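# Wind the cable around a held reel's hub

## Task

While one gripper holds the reel, pin the cable close to one of its ends beneath a finger of that same gripper, then wrap the cable around the reel's hub for more than one complete turn. Over almost the whole turn the cable must stay within roughly one cable thickness of the hub. Any stretch running backwards between the flanges subtracts from the turn. Declare completion only while that grip keeps the reel steady and lifted above the table, with every moving part of the other arm away from the reel and cable, and with that other arm not pressing hard against the holding arm.

## Robot and tools

Robot: two arms, left_arm and right_arm, each ending in a two-finger gripper. The fingers point along the gripper's +z axis and move apart along its y axis. end_effector_position is the spot between the pads, about 1 cm short of the tips. Calibrated bases in the scene frame: left_arm (+0.052, +0.296, +0.039) m, right_arm (+0.042, -0.293, +0.050) m, each yawed very slightly.

Frame: the scene frame has its origin at table-top height, halfway between the nominal bases. +x points out over the table, +z points up, and left_arm is on the +y side. Image left and right do not match arm names. All reported poses, velocities and targets use this frame. Reported hand positions and orientations may be off by a few cm, more at long reach.

Row format, shared by execute_actions and move: 14 numbers, each in [-1, 1]. Numbers 1-7 are left_arm: dx, dy, dz, rx, ry, rz, opening. Numbers 8-14 are the same seven for right_arm. Both arms always appear, even if only one moves.
- dx, dy, dz are an offset along scene axes, scaled so that 1.0 = 0.6 m. If their combined length exceeds 1.0 they may be shortened along the same line.
- rx, ry, rz form one rotation vector, scaled so that 1.0 = 180 degrees. The arm turns about its Hand target position.
- All pose numbers are offsets from that arm's Hand target as it was when the action or move began. They are not absolute. Sending the same offset again moves the arm further.
- Six zeros re-command the current Hand target.
- opening is absolute: +1 is fully open (0.094 m), -1 is closed. A 0 is a real command, so to leave a gripper unchanged, resend its current value.

execute_actions(actions, cameras): actions is a list of actions. Each action is a table of up to 15 rows, one row per 1/30 s. A short table repeats its last row to fill 15 steps. Every row is measured from the start pose of its action, not from the previous row. Images are returned only if actions is empty or cameras requests them. An empty list also shows the current scene number and task.

move(target, speed, blend, opening_speed, grip_force, blocking, cameras): drives each gripper in a straight line toward its offset pose.
- target is one 14-number row or a list of up to 15 rows. Every row is an offset from the same starting Hand targets.
- speed is in m/s, 0.002 to 2.9, default 0.25. Rotation is capped at twice that number in rad/s. Give one value, or one per target.
- blend (m) rounds corners between listed targets. 0 means stop at each target.
- opening_speed is on the -1..+1 scale per second, minimum 0.2. Use it to close gently.
- grip_force is the per-pad limit in N, 10 to 50. It persists once set. Low values close slowly.
- blocking=false returns after about 0.5 s while the motion continues.
- The paths ignore obstacles and the other arm, and stop after 10 s.
- Gripper behaviour: grippers lag and overshoot more at high speed, especially with the arm nearly straight. Keep paths away from an arm's own base, or its shoulder posture may flip.
- Faster contact hits harder, and a target set further past the contact pushes harder.
- The result adds a line 'move:' giving the outcome (done, off_target, moving, held, fault) and any limits (paced = pose clipped, held = steps withheld). done means at rest within 10 mm and 2 degrees of the target.

wait(seconds 0-10, cameras): lets time pass with the commands held. stop(cameras): brakes a running move. zoom_image(camera, region [x0,y0,x1,y1], max 504x504 px): enlarges part of that camera's latest image. finished_scene(scene): give the current scene number to declare the task done. This is irreversible.

Cameras: cam_head_left and cam_head_right (896x504, on one bar), cam_high and cam_low (896x504), cam_left_wrist and cam_right_wrist (672x504, fisheye). Wrist images can lag during motion. Calibration is approximate.

Reading results:
- Hand target is your last commanded pose after clipping. The next offsets start from it.
- The gripper often rests a few cm short because of friction or weight. Waiting will not close this gap. Re-command the target, or add the missing distance as an offset.
- Each step, orientation commands are clipped to within 40 degrees of the measured orientation.
- grip_measured uses the same scale as opening. On a hard part it reads slightly narrower than the part, and it keeps following the command, so it never shows the moment of contact. The squeeze rises about 1 N per 0.001 below first touch, then jumps to the force limit.
- grip_effort_nm is the gripper motor effort (negative = closing). It keeps an offset at rest.
- Joint torques include the arm's own weight and noise.
- Joint velocities 'within noise' means the arm is still.
- To release something, command an opening well above grip_measured.

Motor heat: holding loads, staying stretched out, or pushing toward an unreachable pose heats the motors. MOTOR HOT appears at 75 °C. At 90 °C the arm folds and stops working. At 100 °C it goes limp.

Avoid:
- Dropping the reel or letting anything leave the table.
- Fast impacts, or hard pushes on the table or fixtures.
- Any contact between the grippers, or one gripper closing on the other's fingers.
- Pulling or pressing on the wrist-camera cables; their contacts count as hand contacts.
- Arm stops and faults.
- Leaving an arm pressing after it is blocked. To end a push, command a target back past the gripper.

Move smoothly and use little effort.

Each tool is called after ">>>" as a command line: name --argument value for each argument, lists and objects as JSON in quotes; but a table of rows of numbers goes row by row, as --pt "numbers of a row", without its own name.

## Session

>>> execute_actions --actions '[]'

Scene clock: 0.00 s.
left_arm: end_effector_position=(+0.3006, +0.1563, +0.3992) grip_measured=+1.000 grip_effort_nm=n/a end_effector_quat_wxyz=(+0.614, +0.051, +0.782, -0.092) | right_arm: end_effector_position=(+0.2469, -0.1367, +0.3953) grip_measured=+1.000 grip_effort_nm=n/a end_effector_quat_wxyz=(+0.496, -0.117, +0.809, +0.294)
Joint positions: left_arm=[-0.946 0.8 1.031 -0.533 -0.693 -0.28 0.094] | right_arm=[0.604 0.683 1.052 -0.713 -0.081 0.362 0.094]
Joint velocities: within noise
Joint torques (N m): no reading
Motor temperatures (°C): left_arm=[30 32 39 38 28 30 31] | right_arm=[31 34 36 35 28 28 29]
Heat: left arm: 39 °C; right arm: 36 °C.
Hand target: left_arm +0.2997, +0.1586, +0.4084; +0.622, +0.044, +0.776, -0.098 | right_arm +0.2447, -0.1383, +0.3958; +0.496, -0.117, +0.809, +0.293
Tool commands: left_gripper/opening=+1.0 right_gripper/opening=+1.0

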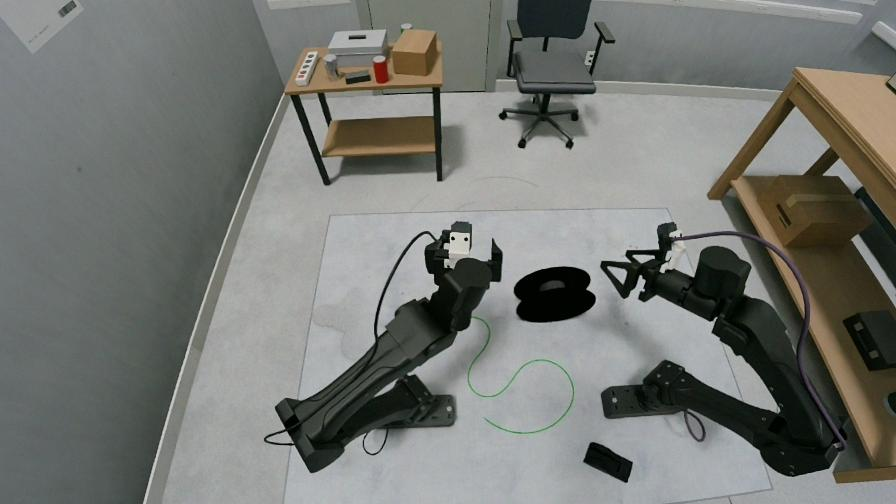

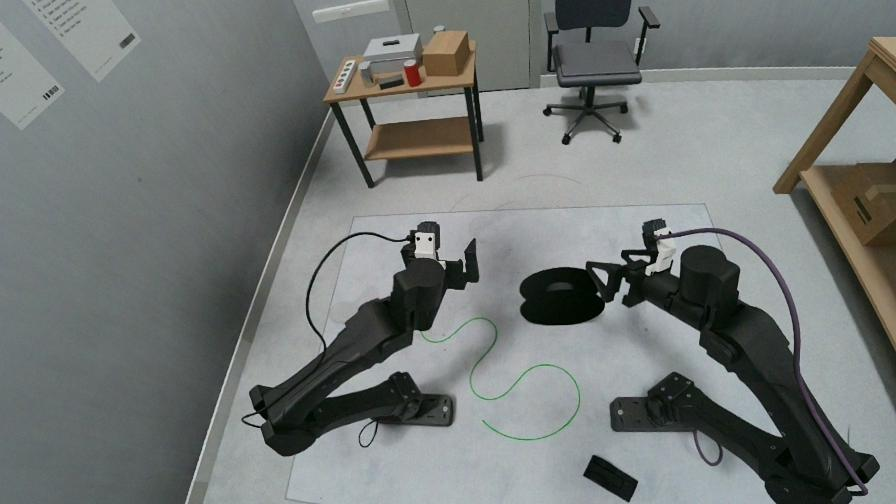

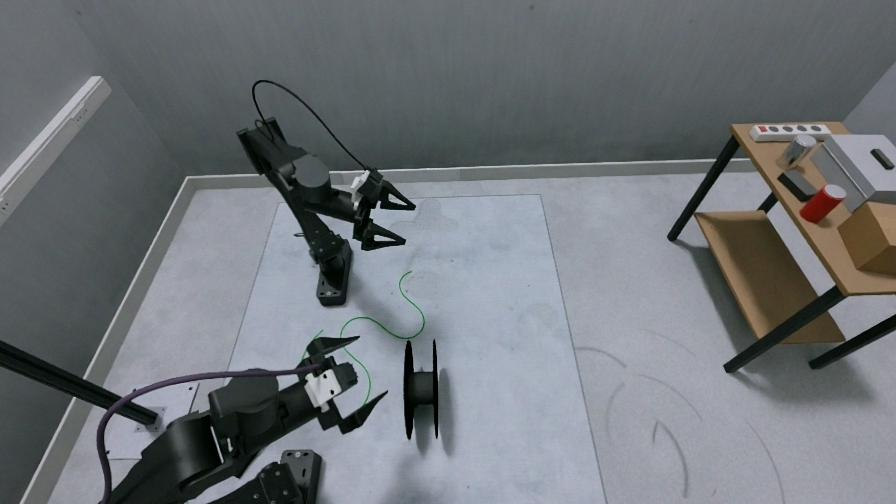

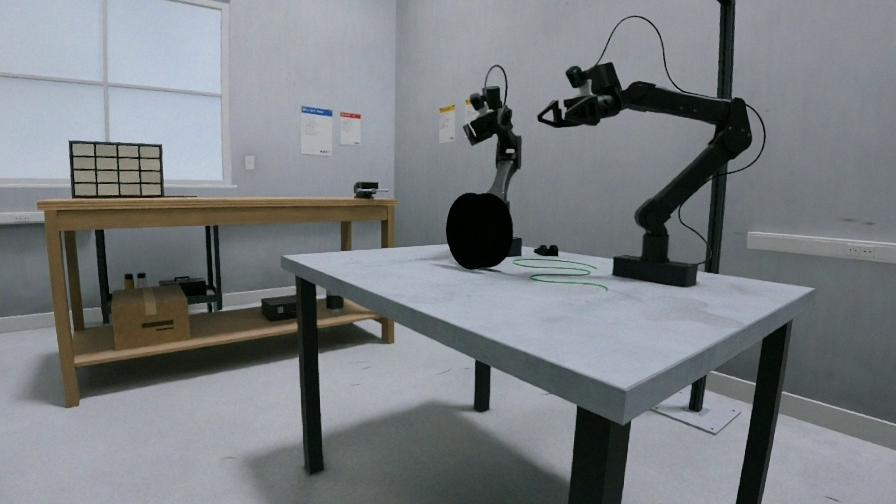

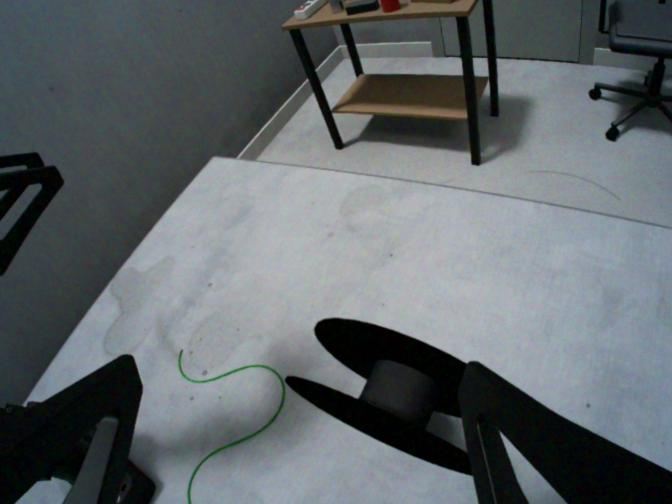

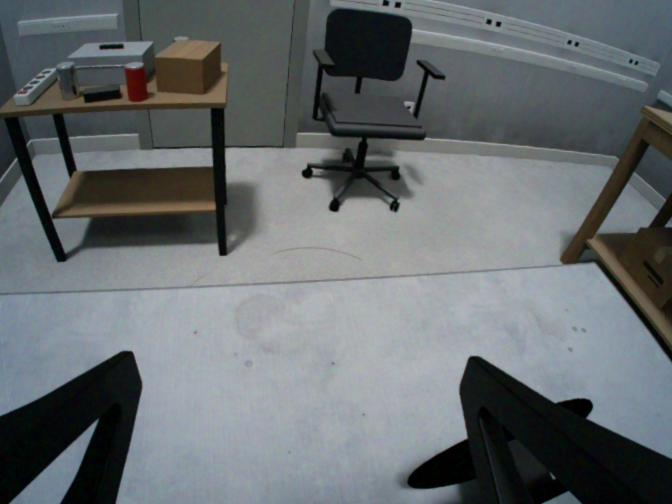

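>>> zoom_image --camera "cam_head_left" --region '[440, 240, 660, 490]'

>>> zoom_image --camera "cam_high" --region '[290, 260, 480, 460]'

>>> zoom_image --camera "cam_low" --region '[430, 170, 640, 310]'

>>> zoom_image --camera "cam_left_wrist" --region '[120, 300, 520, 504]'

Scaled by 2.016 from the camera's 896x504 image, which has a finer 1280x720 frame.

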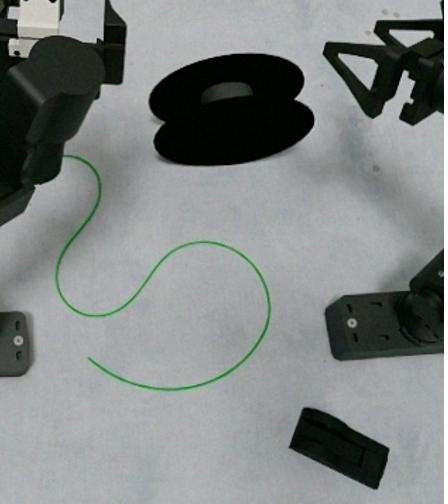

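Scaled by 2.520 from the camera's 896x504 image, which has a finer 1280x720 frame.

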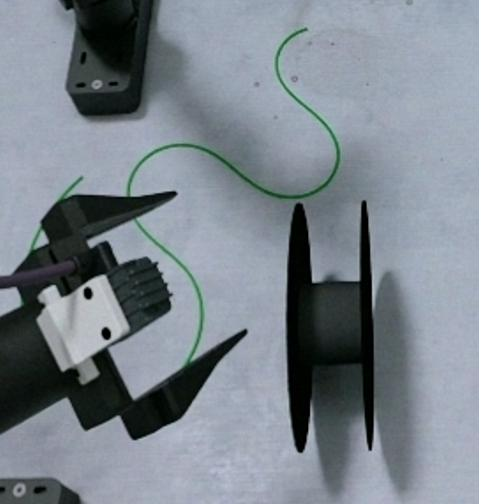

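Scaled by 2.400 from the camera's 896x504 image, which has a finer 1280x720 frame.

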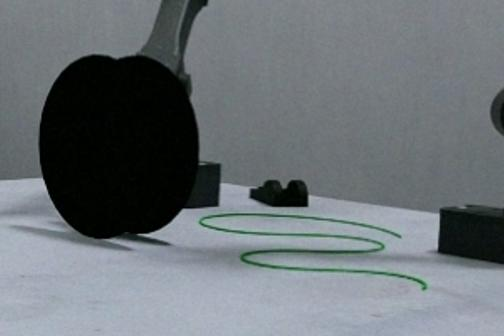

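Scaled by 1.260 from the camera's 672x504 image, which has a finer 960x720 frame.

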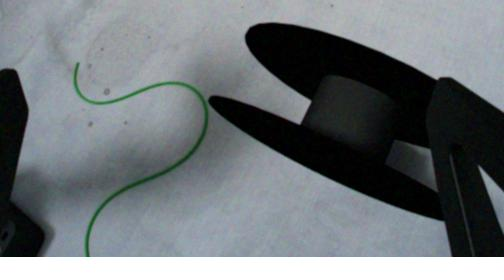

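>>> move --target '[0.0288, -0.0177, -0.3473, 0.2834, 0.3468, -0.2514, 0.2, 0, 0, 0, 0, 0, 0, 1.0]' --speed 0.2 --cameras '["cam_head_left", "cam_high", "cam_left_wrist", "cam_low"]'

Scene clock: 197.93 s.
left_arm: end_effector_position=(+0.3133, +0.1509, +0.1932) grip_measured=+0.203 grip_effort_nm=-0.15 end_effector_quat_wxyz=(-0.009, +0.498, +0.867, -0.004) | right_arm: end_effector_position=(+0.2469, -0.1367, +0.3953) grip_measured=+1.000 grip_effort_nm=0.01 end_effector_quat_wxyz=(+0.496, -0.117, +0.809, +0.294)
Joint positions: left_arm=[-0.52 1.694 1.55 -1.443 0.008 0.538 0.056] | right_arm=[0.604 0.683 1.052 -0.713 -0.081 0.362 0.094]
Joint torques (N m): left_arm=[-0.58 -6.37 8.13 0.31 -0.05 0.08] | right_arm=[0.02 0.68 6.49 2.27 -0.03 -0.04]
Motor temperatures (°C): left_arm=[30 30 41 39 27 29 30] | right_arm=[31 32 39 46 28 27 29]
Heat: left arm: 41 °C; right arm: 46 °C.
Hand target: left_arm +0.3169, +0.1480, +0.1999; -0.001, +0.504, +0.864, +0.000 | right_arm +0.2447, -0.1383, +0.3958; +0.496, -0.117, +0.809, +0.293
Off the commanded pose: left_arm 0.008 m, 1 deg | right_arm 0.003 m, 0 deg.
move: done
camera_calibration:
cam_left_wrist: T_world_to_cam=[[-0.837348, -0.544172, 0.0522026, 0.326867], [-0.461665, 0.755053, 0.465575, -0.0223952], [-0.292769, 0.365749, -0.883467, 0.306504], [0, 0, 0, 1]] pos_world=[0.353097, 0.082678, 0.26415]
Images, in order (width x height): cam_head_left 896x504, cam_high 896x504, cam_low 896x504, cam_left_wrist 672x504.

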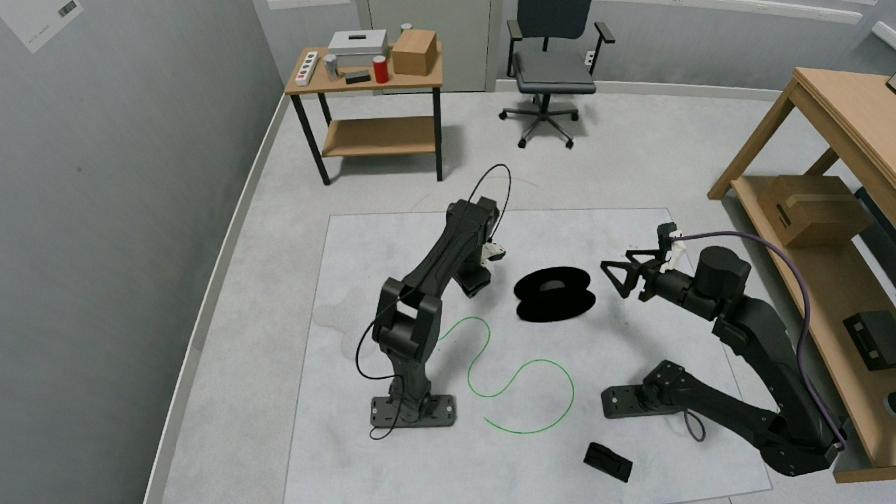

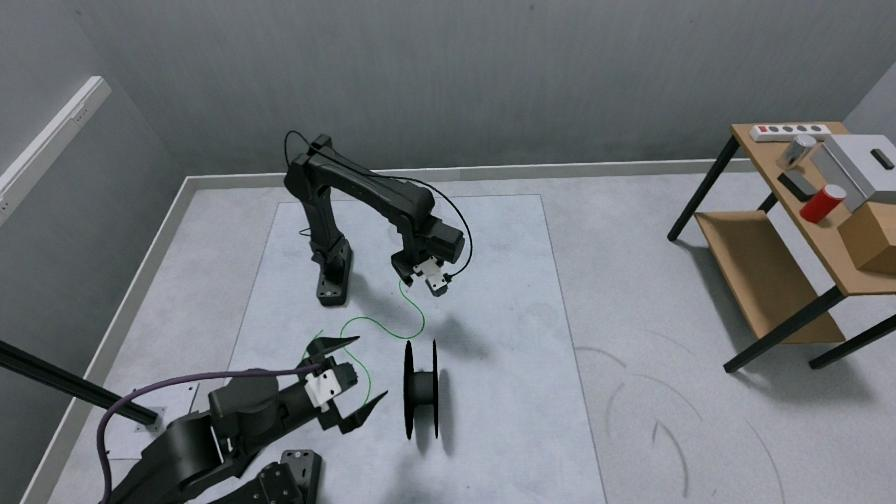

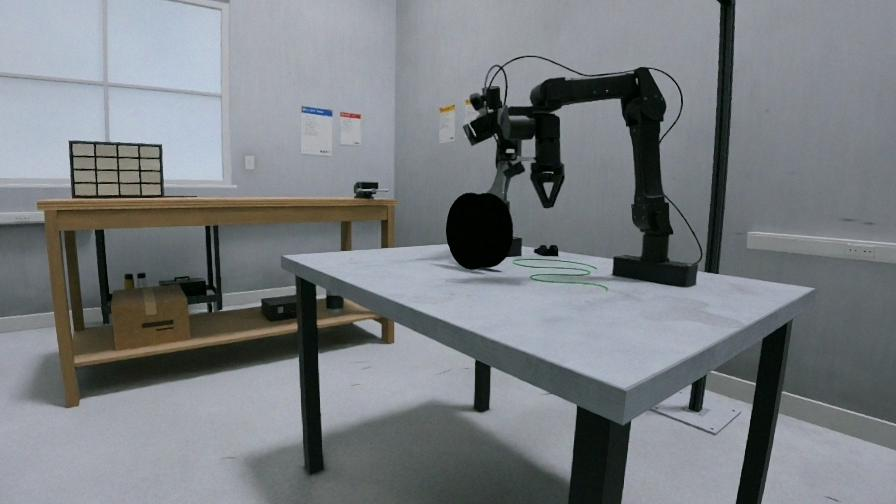

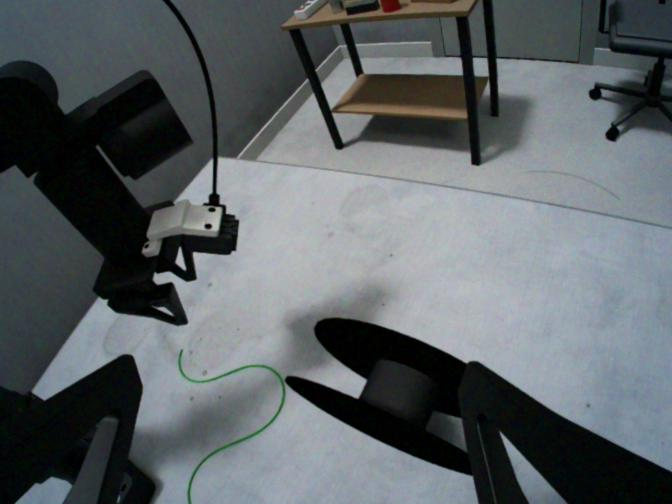

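>>> execute_actions --actions '[]'

Scene clock: 202.33 s.
left_arm: end_effector_position=(+0.3133, +0.1510, +0.1932) grip_measured=+0.203 grip_effort_nm=-0.15 end_effector_quat_wxyz=(-0.009, +0.498, +0.867, -0.004) | right_arm: end_effector_position=(+0.2469, -0.1367, +0.3953) grip_measured=+1.000 grip_effort_nm=0.01 end_effector_quat_wxyz=(+0.496, -0.117, +0.809, +0.294)
Joint positions: left_arm=[-0.52 1.694 1.55 -1.444 0.007 0.538 0.056] | right_arm=[0.604 0.683 1.052 -0.713 -0.081 0.362 0.094]
Joint velocities: within noise
Joint torques (N m): left_arm=[-0.51 -6.43 8.1 0.28 -0.07 0.08] | right_arm=[0.01 0.66 6.5 2.26 -0.03 -0.04]
Motor temperatures (°C): left_arm=[30 30 41 38 27 29 30] | right_arm=[31 31 39 46 28 27 29]
Heat: left arm: 41 °C; right arm: 46 °C.
Hand target: left_arm +0.3169, +0.1481, +0.1999; -0.001, +0.504, +0.864, +0.000 | right_arm +0.2447, -0.1383, +0.3958; +0.496, -0.117, +0.809, +0.293
Tool commands: left_gripper/opening=+0.2 right_gripper/opening=+1.0
Off the commanded pose: left_arm 0.008 m, 1 deg | right_arm 0.003 m, 0 deg.
camera_calibration:
cam_left_wrist: T_world_to_cam=[[-0.837562, -0.543858, 0.052048, 0.327018], [-0.461285, 0.754998, 0.466041, -0.0226774], [-0.292756, 0.366329, -0.883231, 0.306265], [0, 0, 0, 1]] pos_world=[0.353098, 0.082779, 0.264051]

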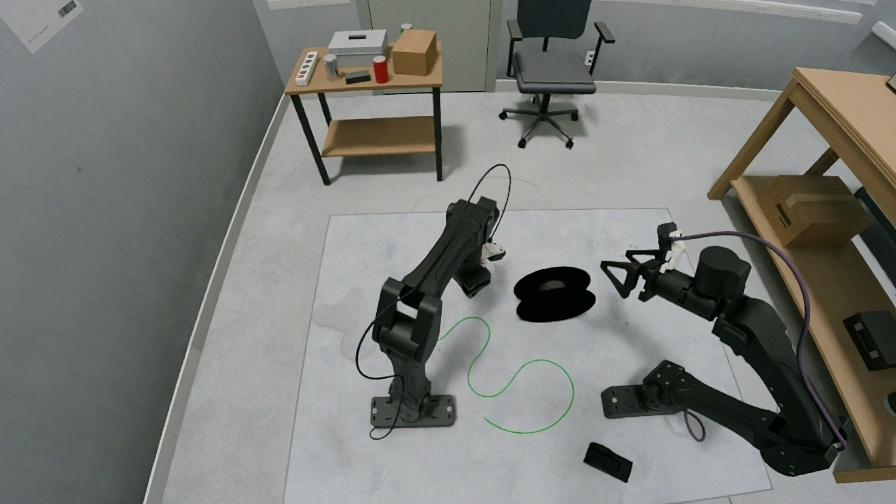

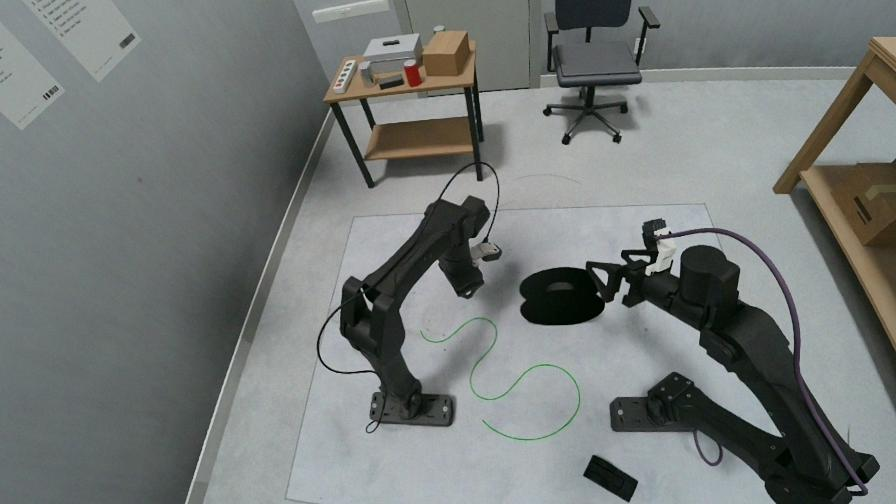

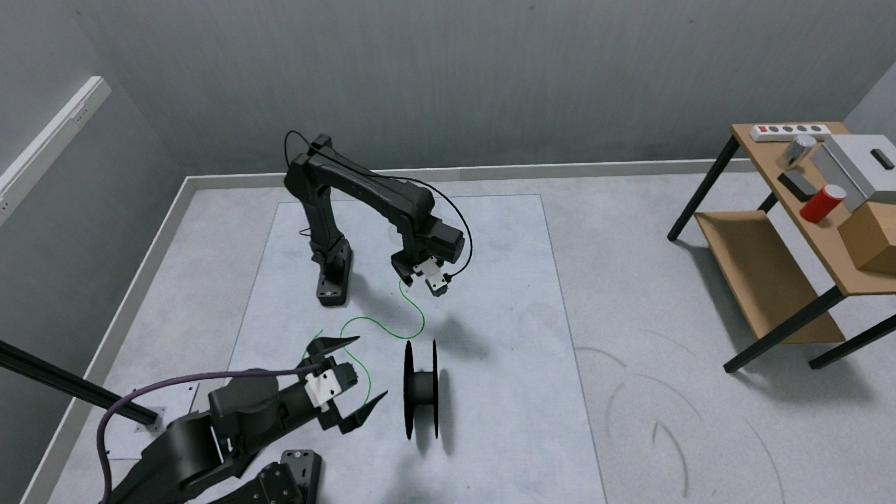

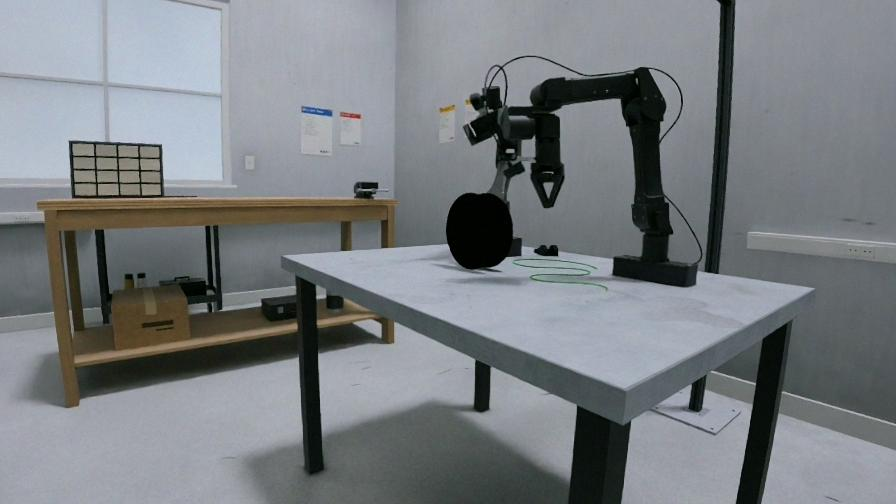

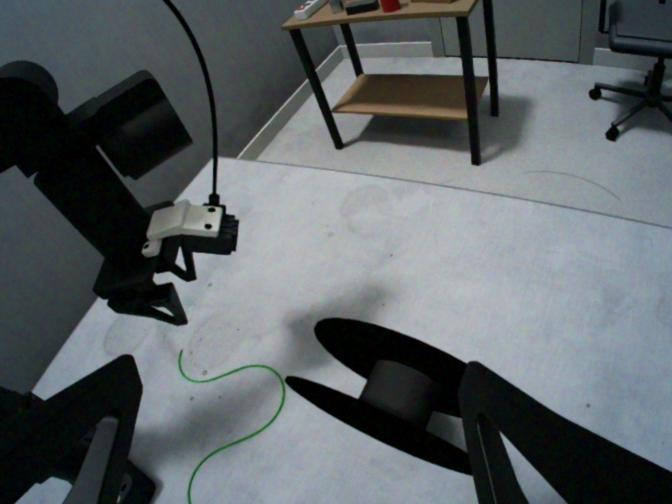

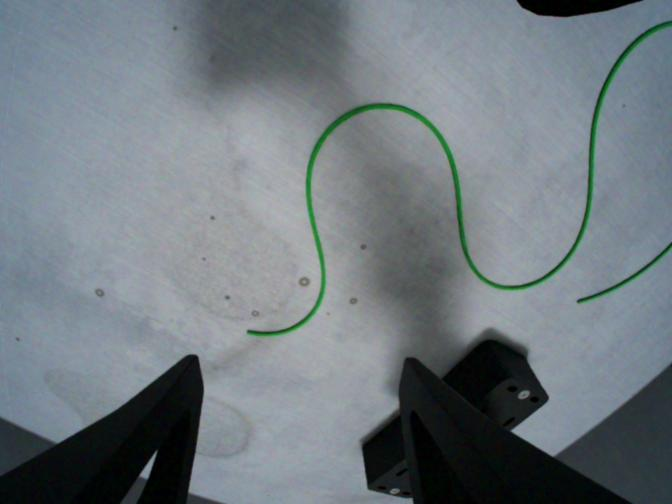

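>>> move --target '[0, 0, -0.2583, 0, 0, 0, 0.0, 0, 0, 0, 0, 0, 0, 1.0]' --speed 0.15 --cameras '["cam_right_wrist", "cam_low", "cam_high"]'

Scene clock: 215.13 s.
left_arm: end_effector_position=(+0.3146, +0.1504, +0.0465) grip_measured=+0.003 grip_effort_nm=-0.15 end_effector_quat_wxyz=(-0.005, +0.498, +0.867, -0.004) | right_arm: end_effector_position=(+0.2469, -0.1367, +0.3953) grip_measured=+1.000 grip_effort_nm=0.01 end_effector_quat_wxyz=(+0.496, -0.117, +0.809, +0.294)
Joint positions: left_arm=[-0.52 1.801 1.076 -0.856 0.007 0.538 0.047] | right_arm=[0.604 0.683 1.052 -0.713 -0.081 0.362 0.094]
Joint torques (N m): left_arm=[-0.64 -6.56 5.07 0.53 -0.07 0.1] | right_arm=[0.03 0.7 6.46 2.26 -0.03 -0.05]
Heat: left arm: 42 °C; right arm: 46 °C.
Hand target: left_arm +0.3170, +0.1480, +0.0450; -0.001, +0.504, +0.864, +0.000 | right_arm +0.2447, -0.1383, +0.3958; +0.496, -0.117, +0.809, +0.293
Off the commanded pose: left_arm 0.004 m, 1 deg | right_arm 0.003 m, 0 deg.
move: done
Images, in order (width x height): cam_high 896x504, cam_low 896x504, cam_right_wrist 672x504.

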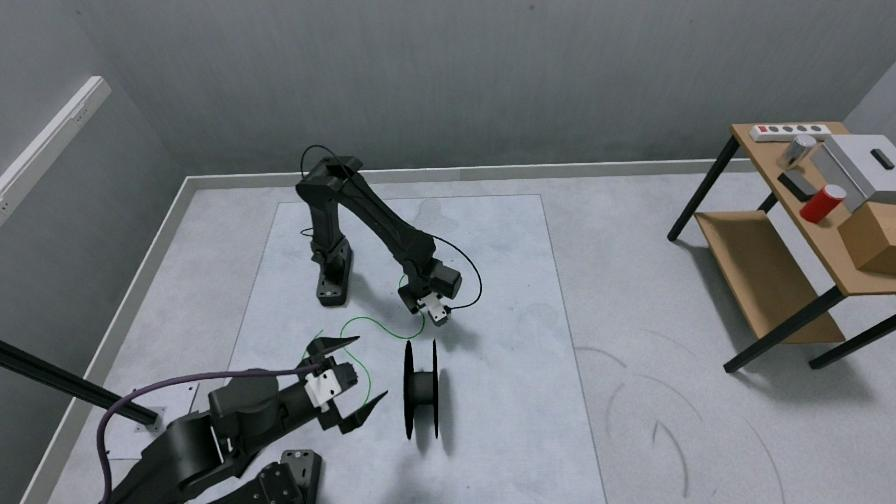

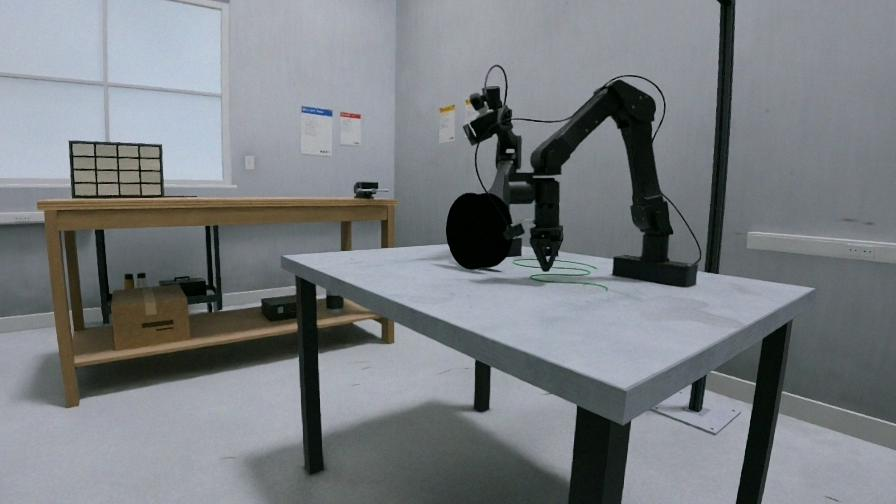

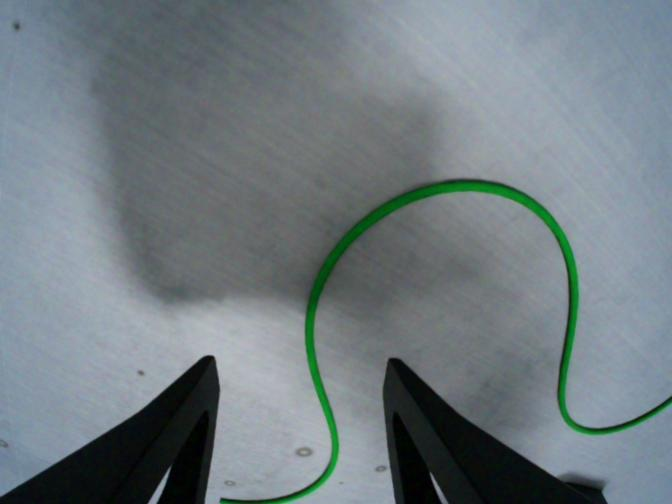

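>>> move --target '[0.003, 0.002, -0.0475, 0, 0, 0, 0.0, 0, 0, 0, 0, 0, 0, 1.0]' --speed 0.05 --cameras '["cam_right_wrist", "cam_low"]'

>>> zoom_image --camera "cam_low" --region '[480, 200, 620, 300]'

Scene clock: 221.73 s.
left_arm: end_effector_position=(+0.3172, +0.1490, +0.0197) grip_measured=+0.003 grip_effort_nm=-0.15 end_effector_quat_wxyz=(-0.002, +0.501, +0.866, -0.004) | right_arm: end_effector_position=(+0.2469, -0.1367, +0.3953) grip_measured=+1.000 grip_effort_nm=0.01 end_effector_quat_wxyz=(+0.496, -0.117, +0.809, +0.294)
Joint positions: left_arm=[-0.52 1.859 1.029 -0.744 0.007 0.545 0.047] | right_arm=[0.604 0.683 1.052 -0.713 -0.081 0.362 0.094]
Joint torques (N m): left_arm=[-0.06 -6.52 4.51 0.53 -0.08 0.08] | right_arm=[-0.01 0.7 6.48 2.26 -0.03 -0.04]
Heat: left arm: 41 °C; right arm: 46 °C.
Hand target: left_arm +0.3188, +0.1492, +0.0165; -0.001, +0.504, +0.864, +0.000 | right_arm +0.2447, -0.1383, +0.3958; +0.496, -0.117, +0.809, +0.293
Off the commanded pose: left_arm 0.004 m, 1 deg | right_arm 0.003 m, 0 deg.
move: done
Images, in order (width x height): cam_low 896x504, cam_right_wrist 672x504.

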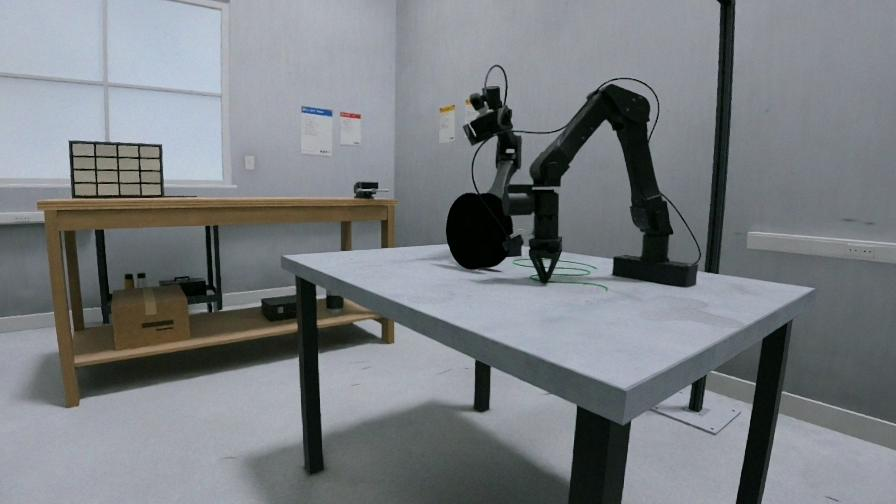

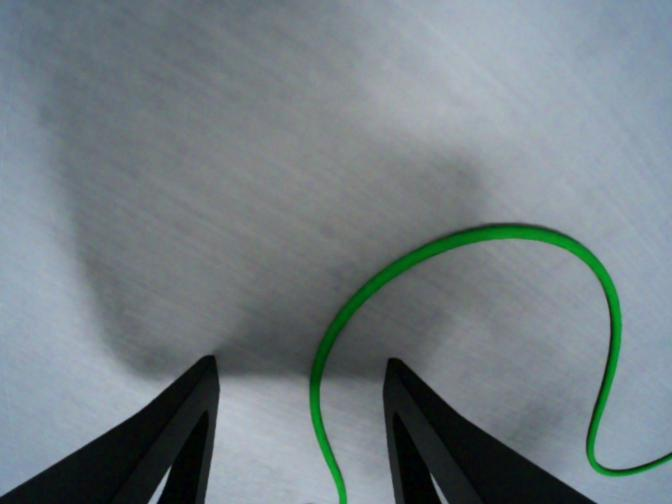

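Scaled by 3.600 from the camera's 896x504 image, which has a finer 1280x720 frame.

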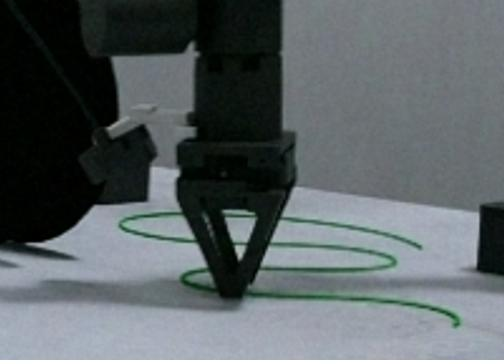

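>>> move --target '[0, 0, 0, 0, 0, 0, -1.0, 0, 0, 0, 0, 0, 0, 1.0]' --grip_force '[25, 50]' --cameras '["cam_right_wrist"]'

Scene clock: 237.87 s.
left_arm: end_effector_position=(+0.3173, +0.1489, +0.0197) grip_measured=-0.995 grip_effort_nm=-0.26 end_effector_quat_wxyz=(-0.002, +0.501, +0.866, -0.004) | right_arm: end_effector_position=(+0.2469, -0.1367, +0.3953) grip_measured=+1.000 grip_effort_nm=0.01 end_effector_quat_wxyz=(+0.496, -0.117, +0.809, +0.294)
Joint positions: left_arm=[-0.52 1.859 1.029 -0.744 0.007 0.545 0] | right_arm=[0.604 0.683 1.052 -0.713 -0.081 0.362 0.094]
Joint torques (N m): left_arm=[-0.09 -6.53 4.56 0.57 -0.06 0.1] | right_arm=[0.01 0.69 6.48 2.27 -0.04 -0.04]
Heat: left arm: 41 °C; right arm: 47 °C.
Hand target: left_arm +0.3188, +0.1492, +0.0165; -0.001, +0.504, +0.864, +0.000 | right_arm +0.2447, -0.1383, +0.3958; +0.496, -0.117, +0.809, +0.293
Off the commanded pose: left_arm 0.004 m, 1 deg | right_arm 0.003 m, 0 deg.
grip_force (N): 25, 50
move: done
Images, in order (width x height): cam_right_wrist 672x504.

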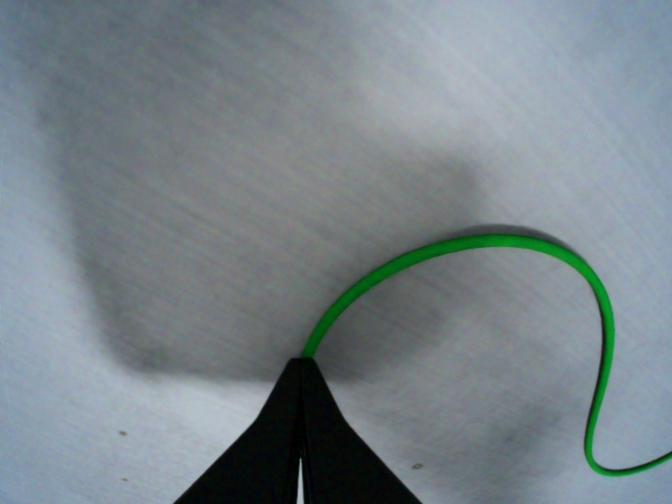

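>>> move --target '[0, 0, 0.35, 0, 0, 0, -1.0, 0, 0, 0, 0, 0, 0, 1.0]' --speed 0.12 --cameras '["cam_right_wrist", "cam_low", "cam_high", "cam_head_left"]'

>>> zoom_image --camera "cam_low" --region '[440, 160, 640, 310]'

Scene clock: 242.57 s.
left_arm: end_effector_position=(+0.3166, +0.1494, +0.2171) grip_measured=-0.995 grip_effort_nm=-0.26 end_effector_quat_wxyz=(-0.013, +0.501, +0.866, -0.003) | right_arm: end_effector_position=(+0.2469, -0.1367, +0.3953) grip_measured=+1.000 grip_effort_nm=0.01 end_effector_quat_wxyz=(+0.496, -0.117, +0.809, +0.294)
Joint positions: left_arm=[-0.52 1.731 1.687 -1.553 0.006 0.545 0] | right_arm=[0.604 0.683 1.052 -0.713 -0.081 0.362 0.094]
Joint torques (N m): left_arm=[-0.01 -7.5 7.68 0.26 -0.06 0.08] | right_arm=[0.03 0.69 6.46 2.26 -0.04 -0.04]
Heat: left arm: 41 °C; right arm: 47 °C.
Hand target: left_arm +0.3188, +0.1492, +0.2265; -0.001, +0.504, +0.864, +0.000 | right_arm +0.2447, -0.1383, +0.3958; +0.496, -0.117, +0.809, +0.293
Off the commanded pose: left_arm 0.010 m, 2 deg | right_arm 0.003 m, 0 deg.
grip_force (N): 25, 50
move: done
Images, in order (width x height): cam_head_left 896x504, cam_high 896x504, cam_low 896x504, cam_right_wrist 672x504.

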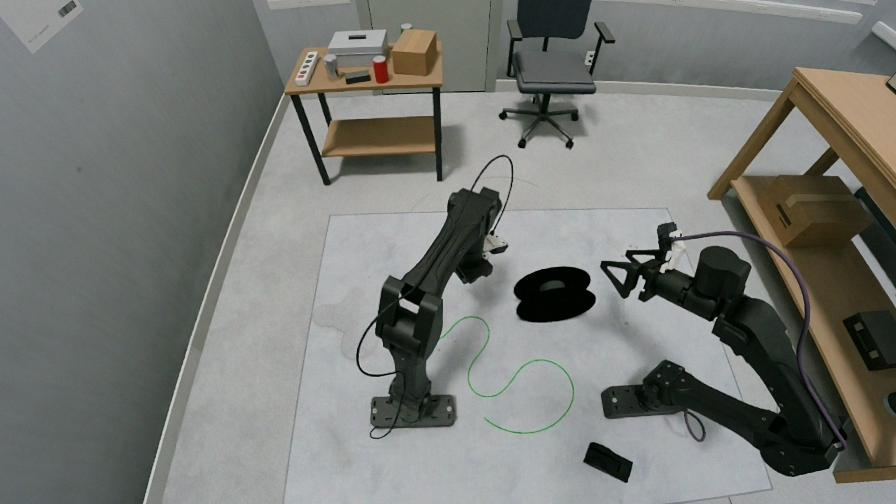

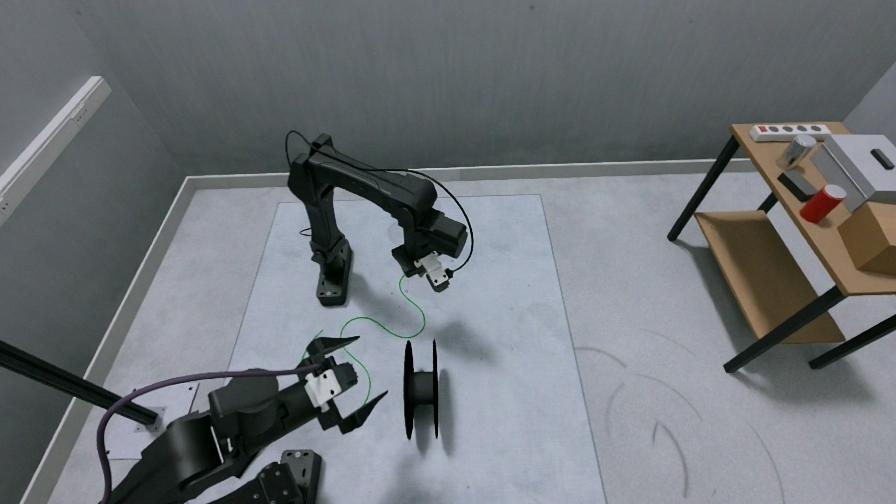

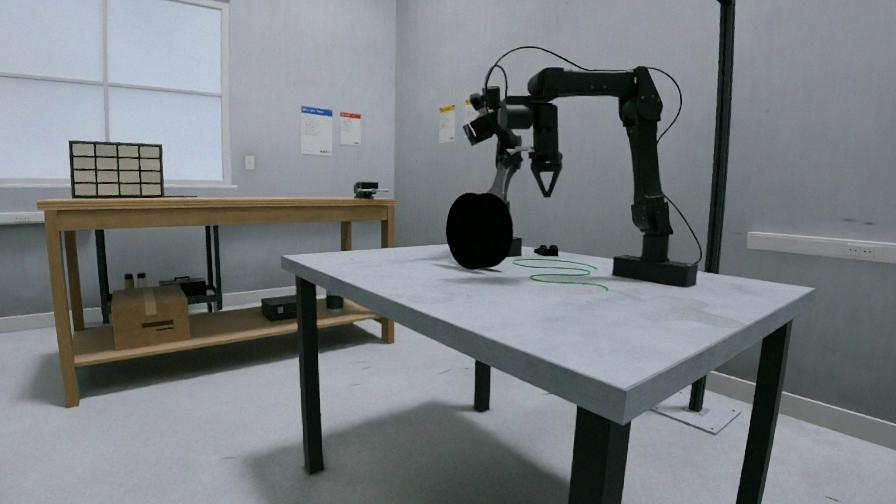

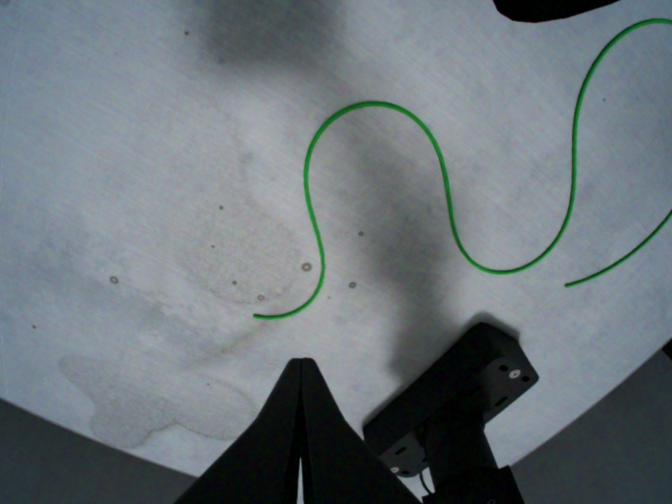

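Scaled by 2.520 from the camera's 896x504 image, which has a finer 1280x720 frame.

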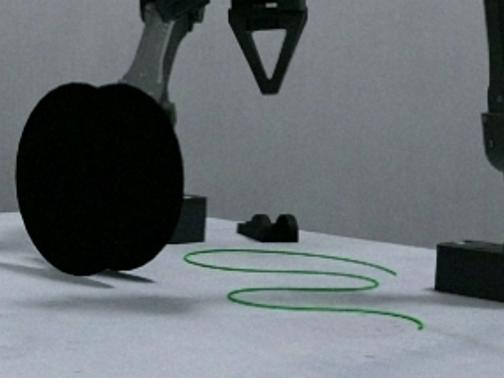

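>>> move --pt "0 0 -0.30 0 0 0 -0.3 0 0 0 0 0 0 1.0" --pt "0 0 -0.3667 0 0 0 -0.3 0 0 0 0 0 0 1.0" --speed '[0.2, 0.03]' --cameras '["cam_right_wrist"]'

Scene clock: 248.53 s.
left_arm: end_effector_position=(+0.3165, +0.1504, +0.0165) grip_measured=-0.303 grip_effort_nm=0.13 end_effector_quat_wxyz=(-0.004, +0.501, +0.866, -0.001) | right_arm: end_effector_position=(+0.2469, -0.1367, +0.3953) grip_measured=+1.000 grip_effort_nm=0.01 end_effector_quat_wxyz=(+0.496, -0.117, +0.809, +0.294)
Joint positions: left_arm=[-0.52 1.866 1.022 -0.735 0.002 0.545 0.033] | right_arm=[0.604 0.683 1.052 -0.713 -0.081 0.362 0.094]
Joint torques (N m): left_arm=[-0.13 -5.48 3.56 0.84 -0.04 0.08] | right_arm=[0.02 0.68 6.49 2.26 -0.02 -0.03]
Heat: left arm: 41 °C; right arm: 47 °C.
Hand target: left_arm +0.3188, +0.1492, +0.0065; -0.001, +0.504, +0.864, +0.000 | right_arm +0.2447, -0.1383, +0.3958; +0.496, -0.117, +0.809, +0.293
Off the commanded pose: left_arm 0.010 m, 1 deg | right_arm 0.003 m, 0 deg.
grip_force (N): 25, 50
move: done
Images, in order (width x height): cam_right_wrist 672x504.

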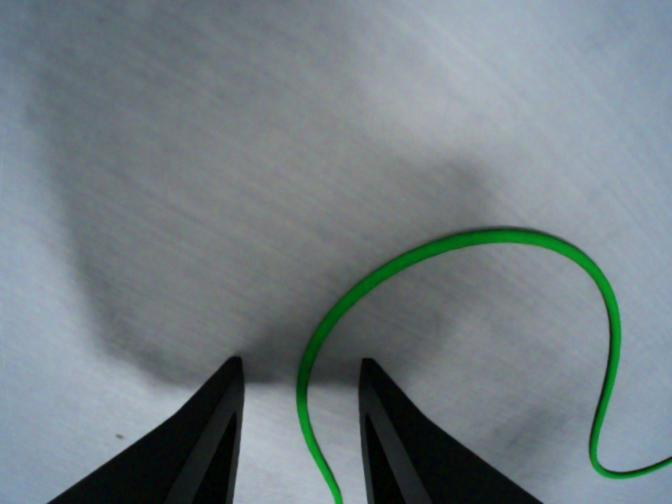

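>>> move --pt "0 0 0.012 0 0 0 -0.3 0 0 0 0 0 0 1.0" --pt "0 0 0.012 0 0 0 -1.0 0 0 0 0 0 0 1.0" --speed 0.05 --cameras '["cam_right_wrist"]'

Scene clock: 255.70 s.
left_arm: end_effector_position=(+0.3187, +0.1508, +0.0165) grip_measured=-0.949 grip_effort_nm=-0.52 end_effector_quat_wxyz=(-0.001, +0.501, +0.866, +0.003) | right_arm: end_effector_position=(+0.2469, -0.1367, +0.3953) grip_measured=+1.000 grip_effort_nm=0.01 end_effector_quat_wxyz=(+0.496, -0.117, +0.809, +0.294)
Joint positions: left_arm=[-0.52 1.866 1.022 -0.729 -0.006 0.545 0.002] | right_arm=[0.604 0.683 1.052 -0.713 -0.081 0.362 0.094]
Joint torques (N m): left_arm=[-0.17 -6.56 4.66 0.51 0.07 0.06] | right_arm=[0.03 0.69 6.48 2.26 -0.04 -0.04]
Heat: left arm: 40 °C; right arm: 47 °C.
Hand target: left_arm +0.3188, +0.1492, +0.0137; +0.000, +0.504, +0.864, +0.000 | right_arm +0.2447, -0.1383, +0.3958; +0.496, -0.117, +0.809, +0.293
Off the commanded pose: left_arm 0.003 m, 1 deg | right_arm 0.003 m, 0 deg.
grip_force (N): 25, 50
move: done
Images, in order (width x height): cam_right_wrist 672x504.

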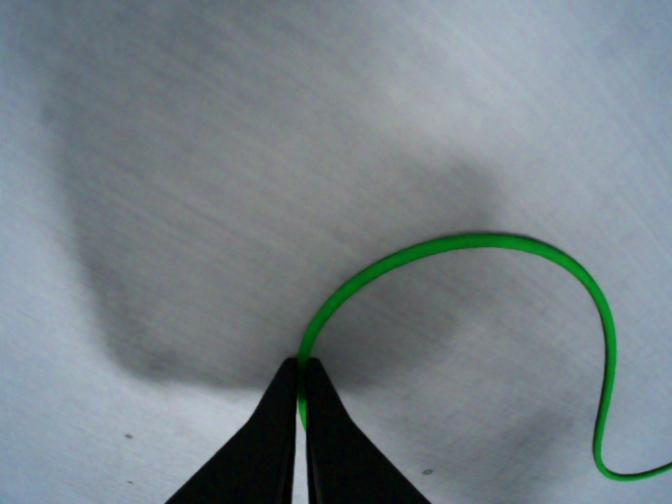

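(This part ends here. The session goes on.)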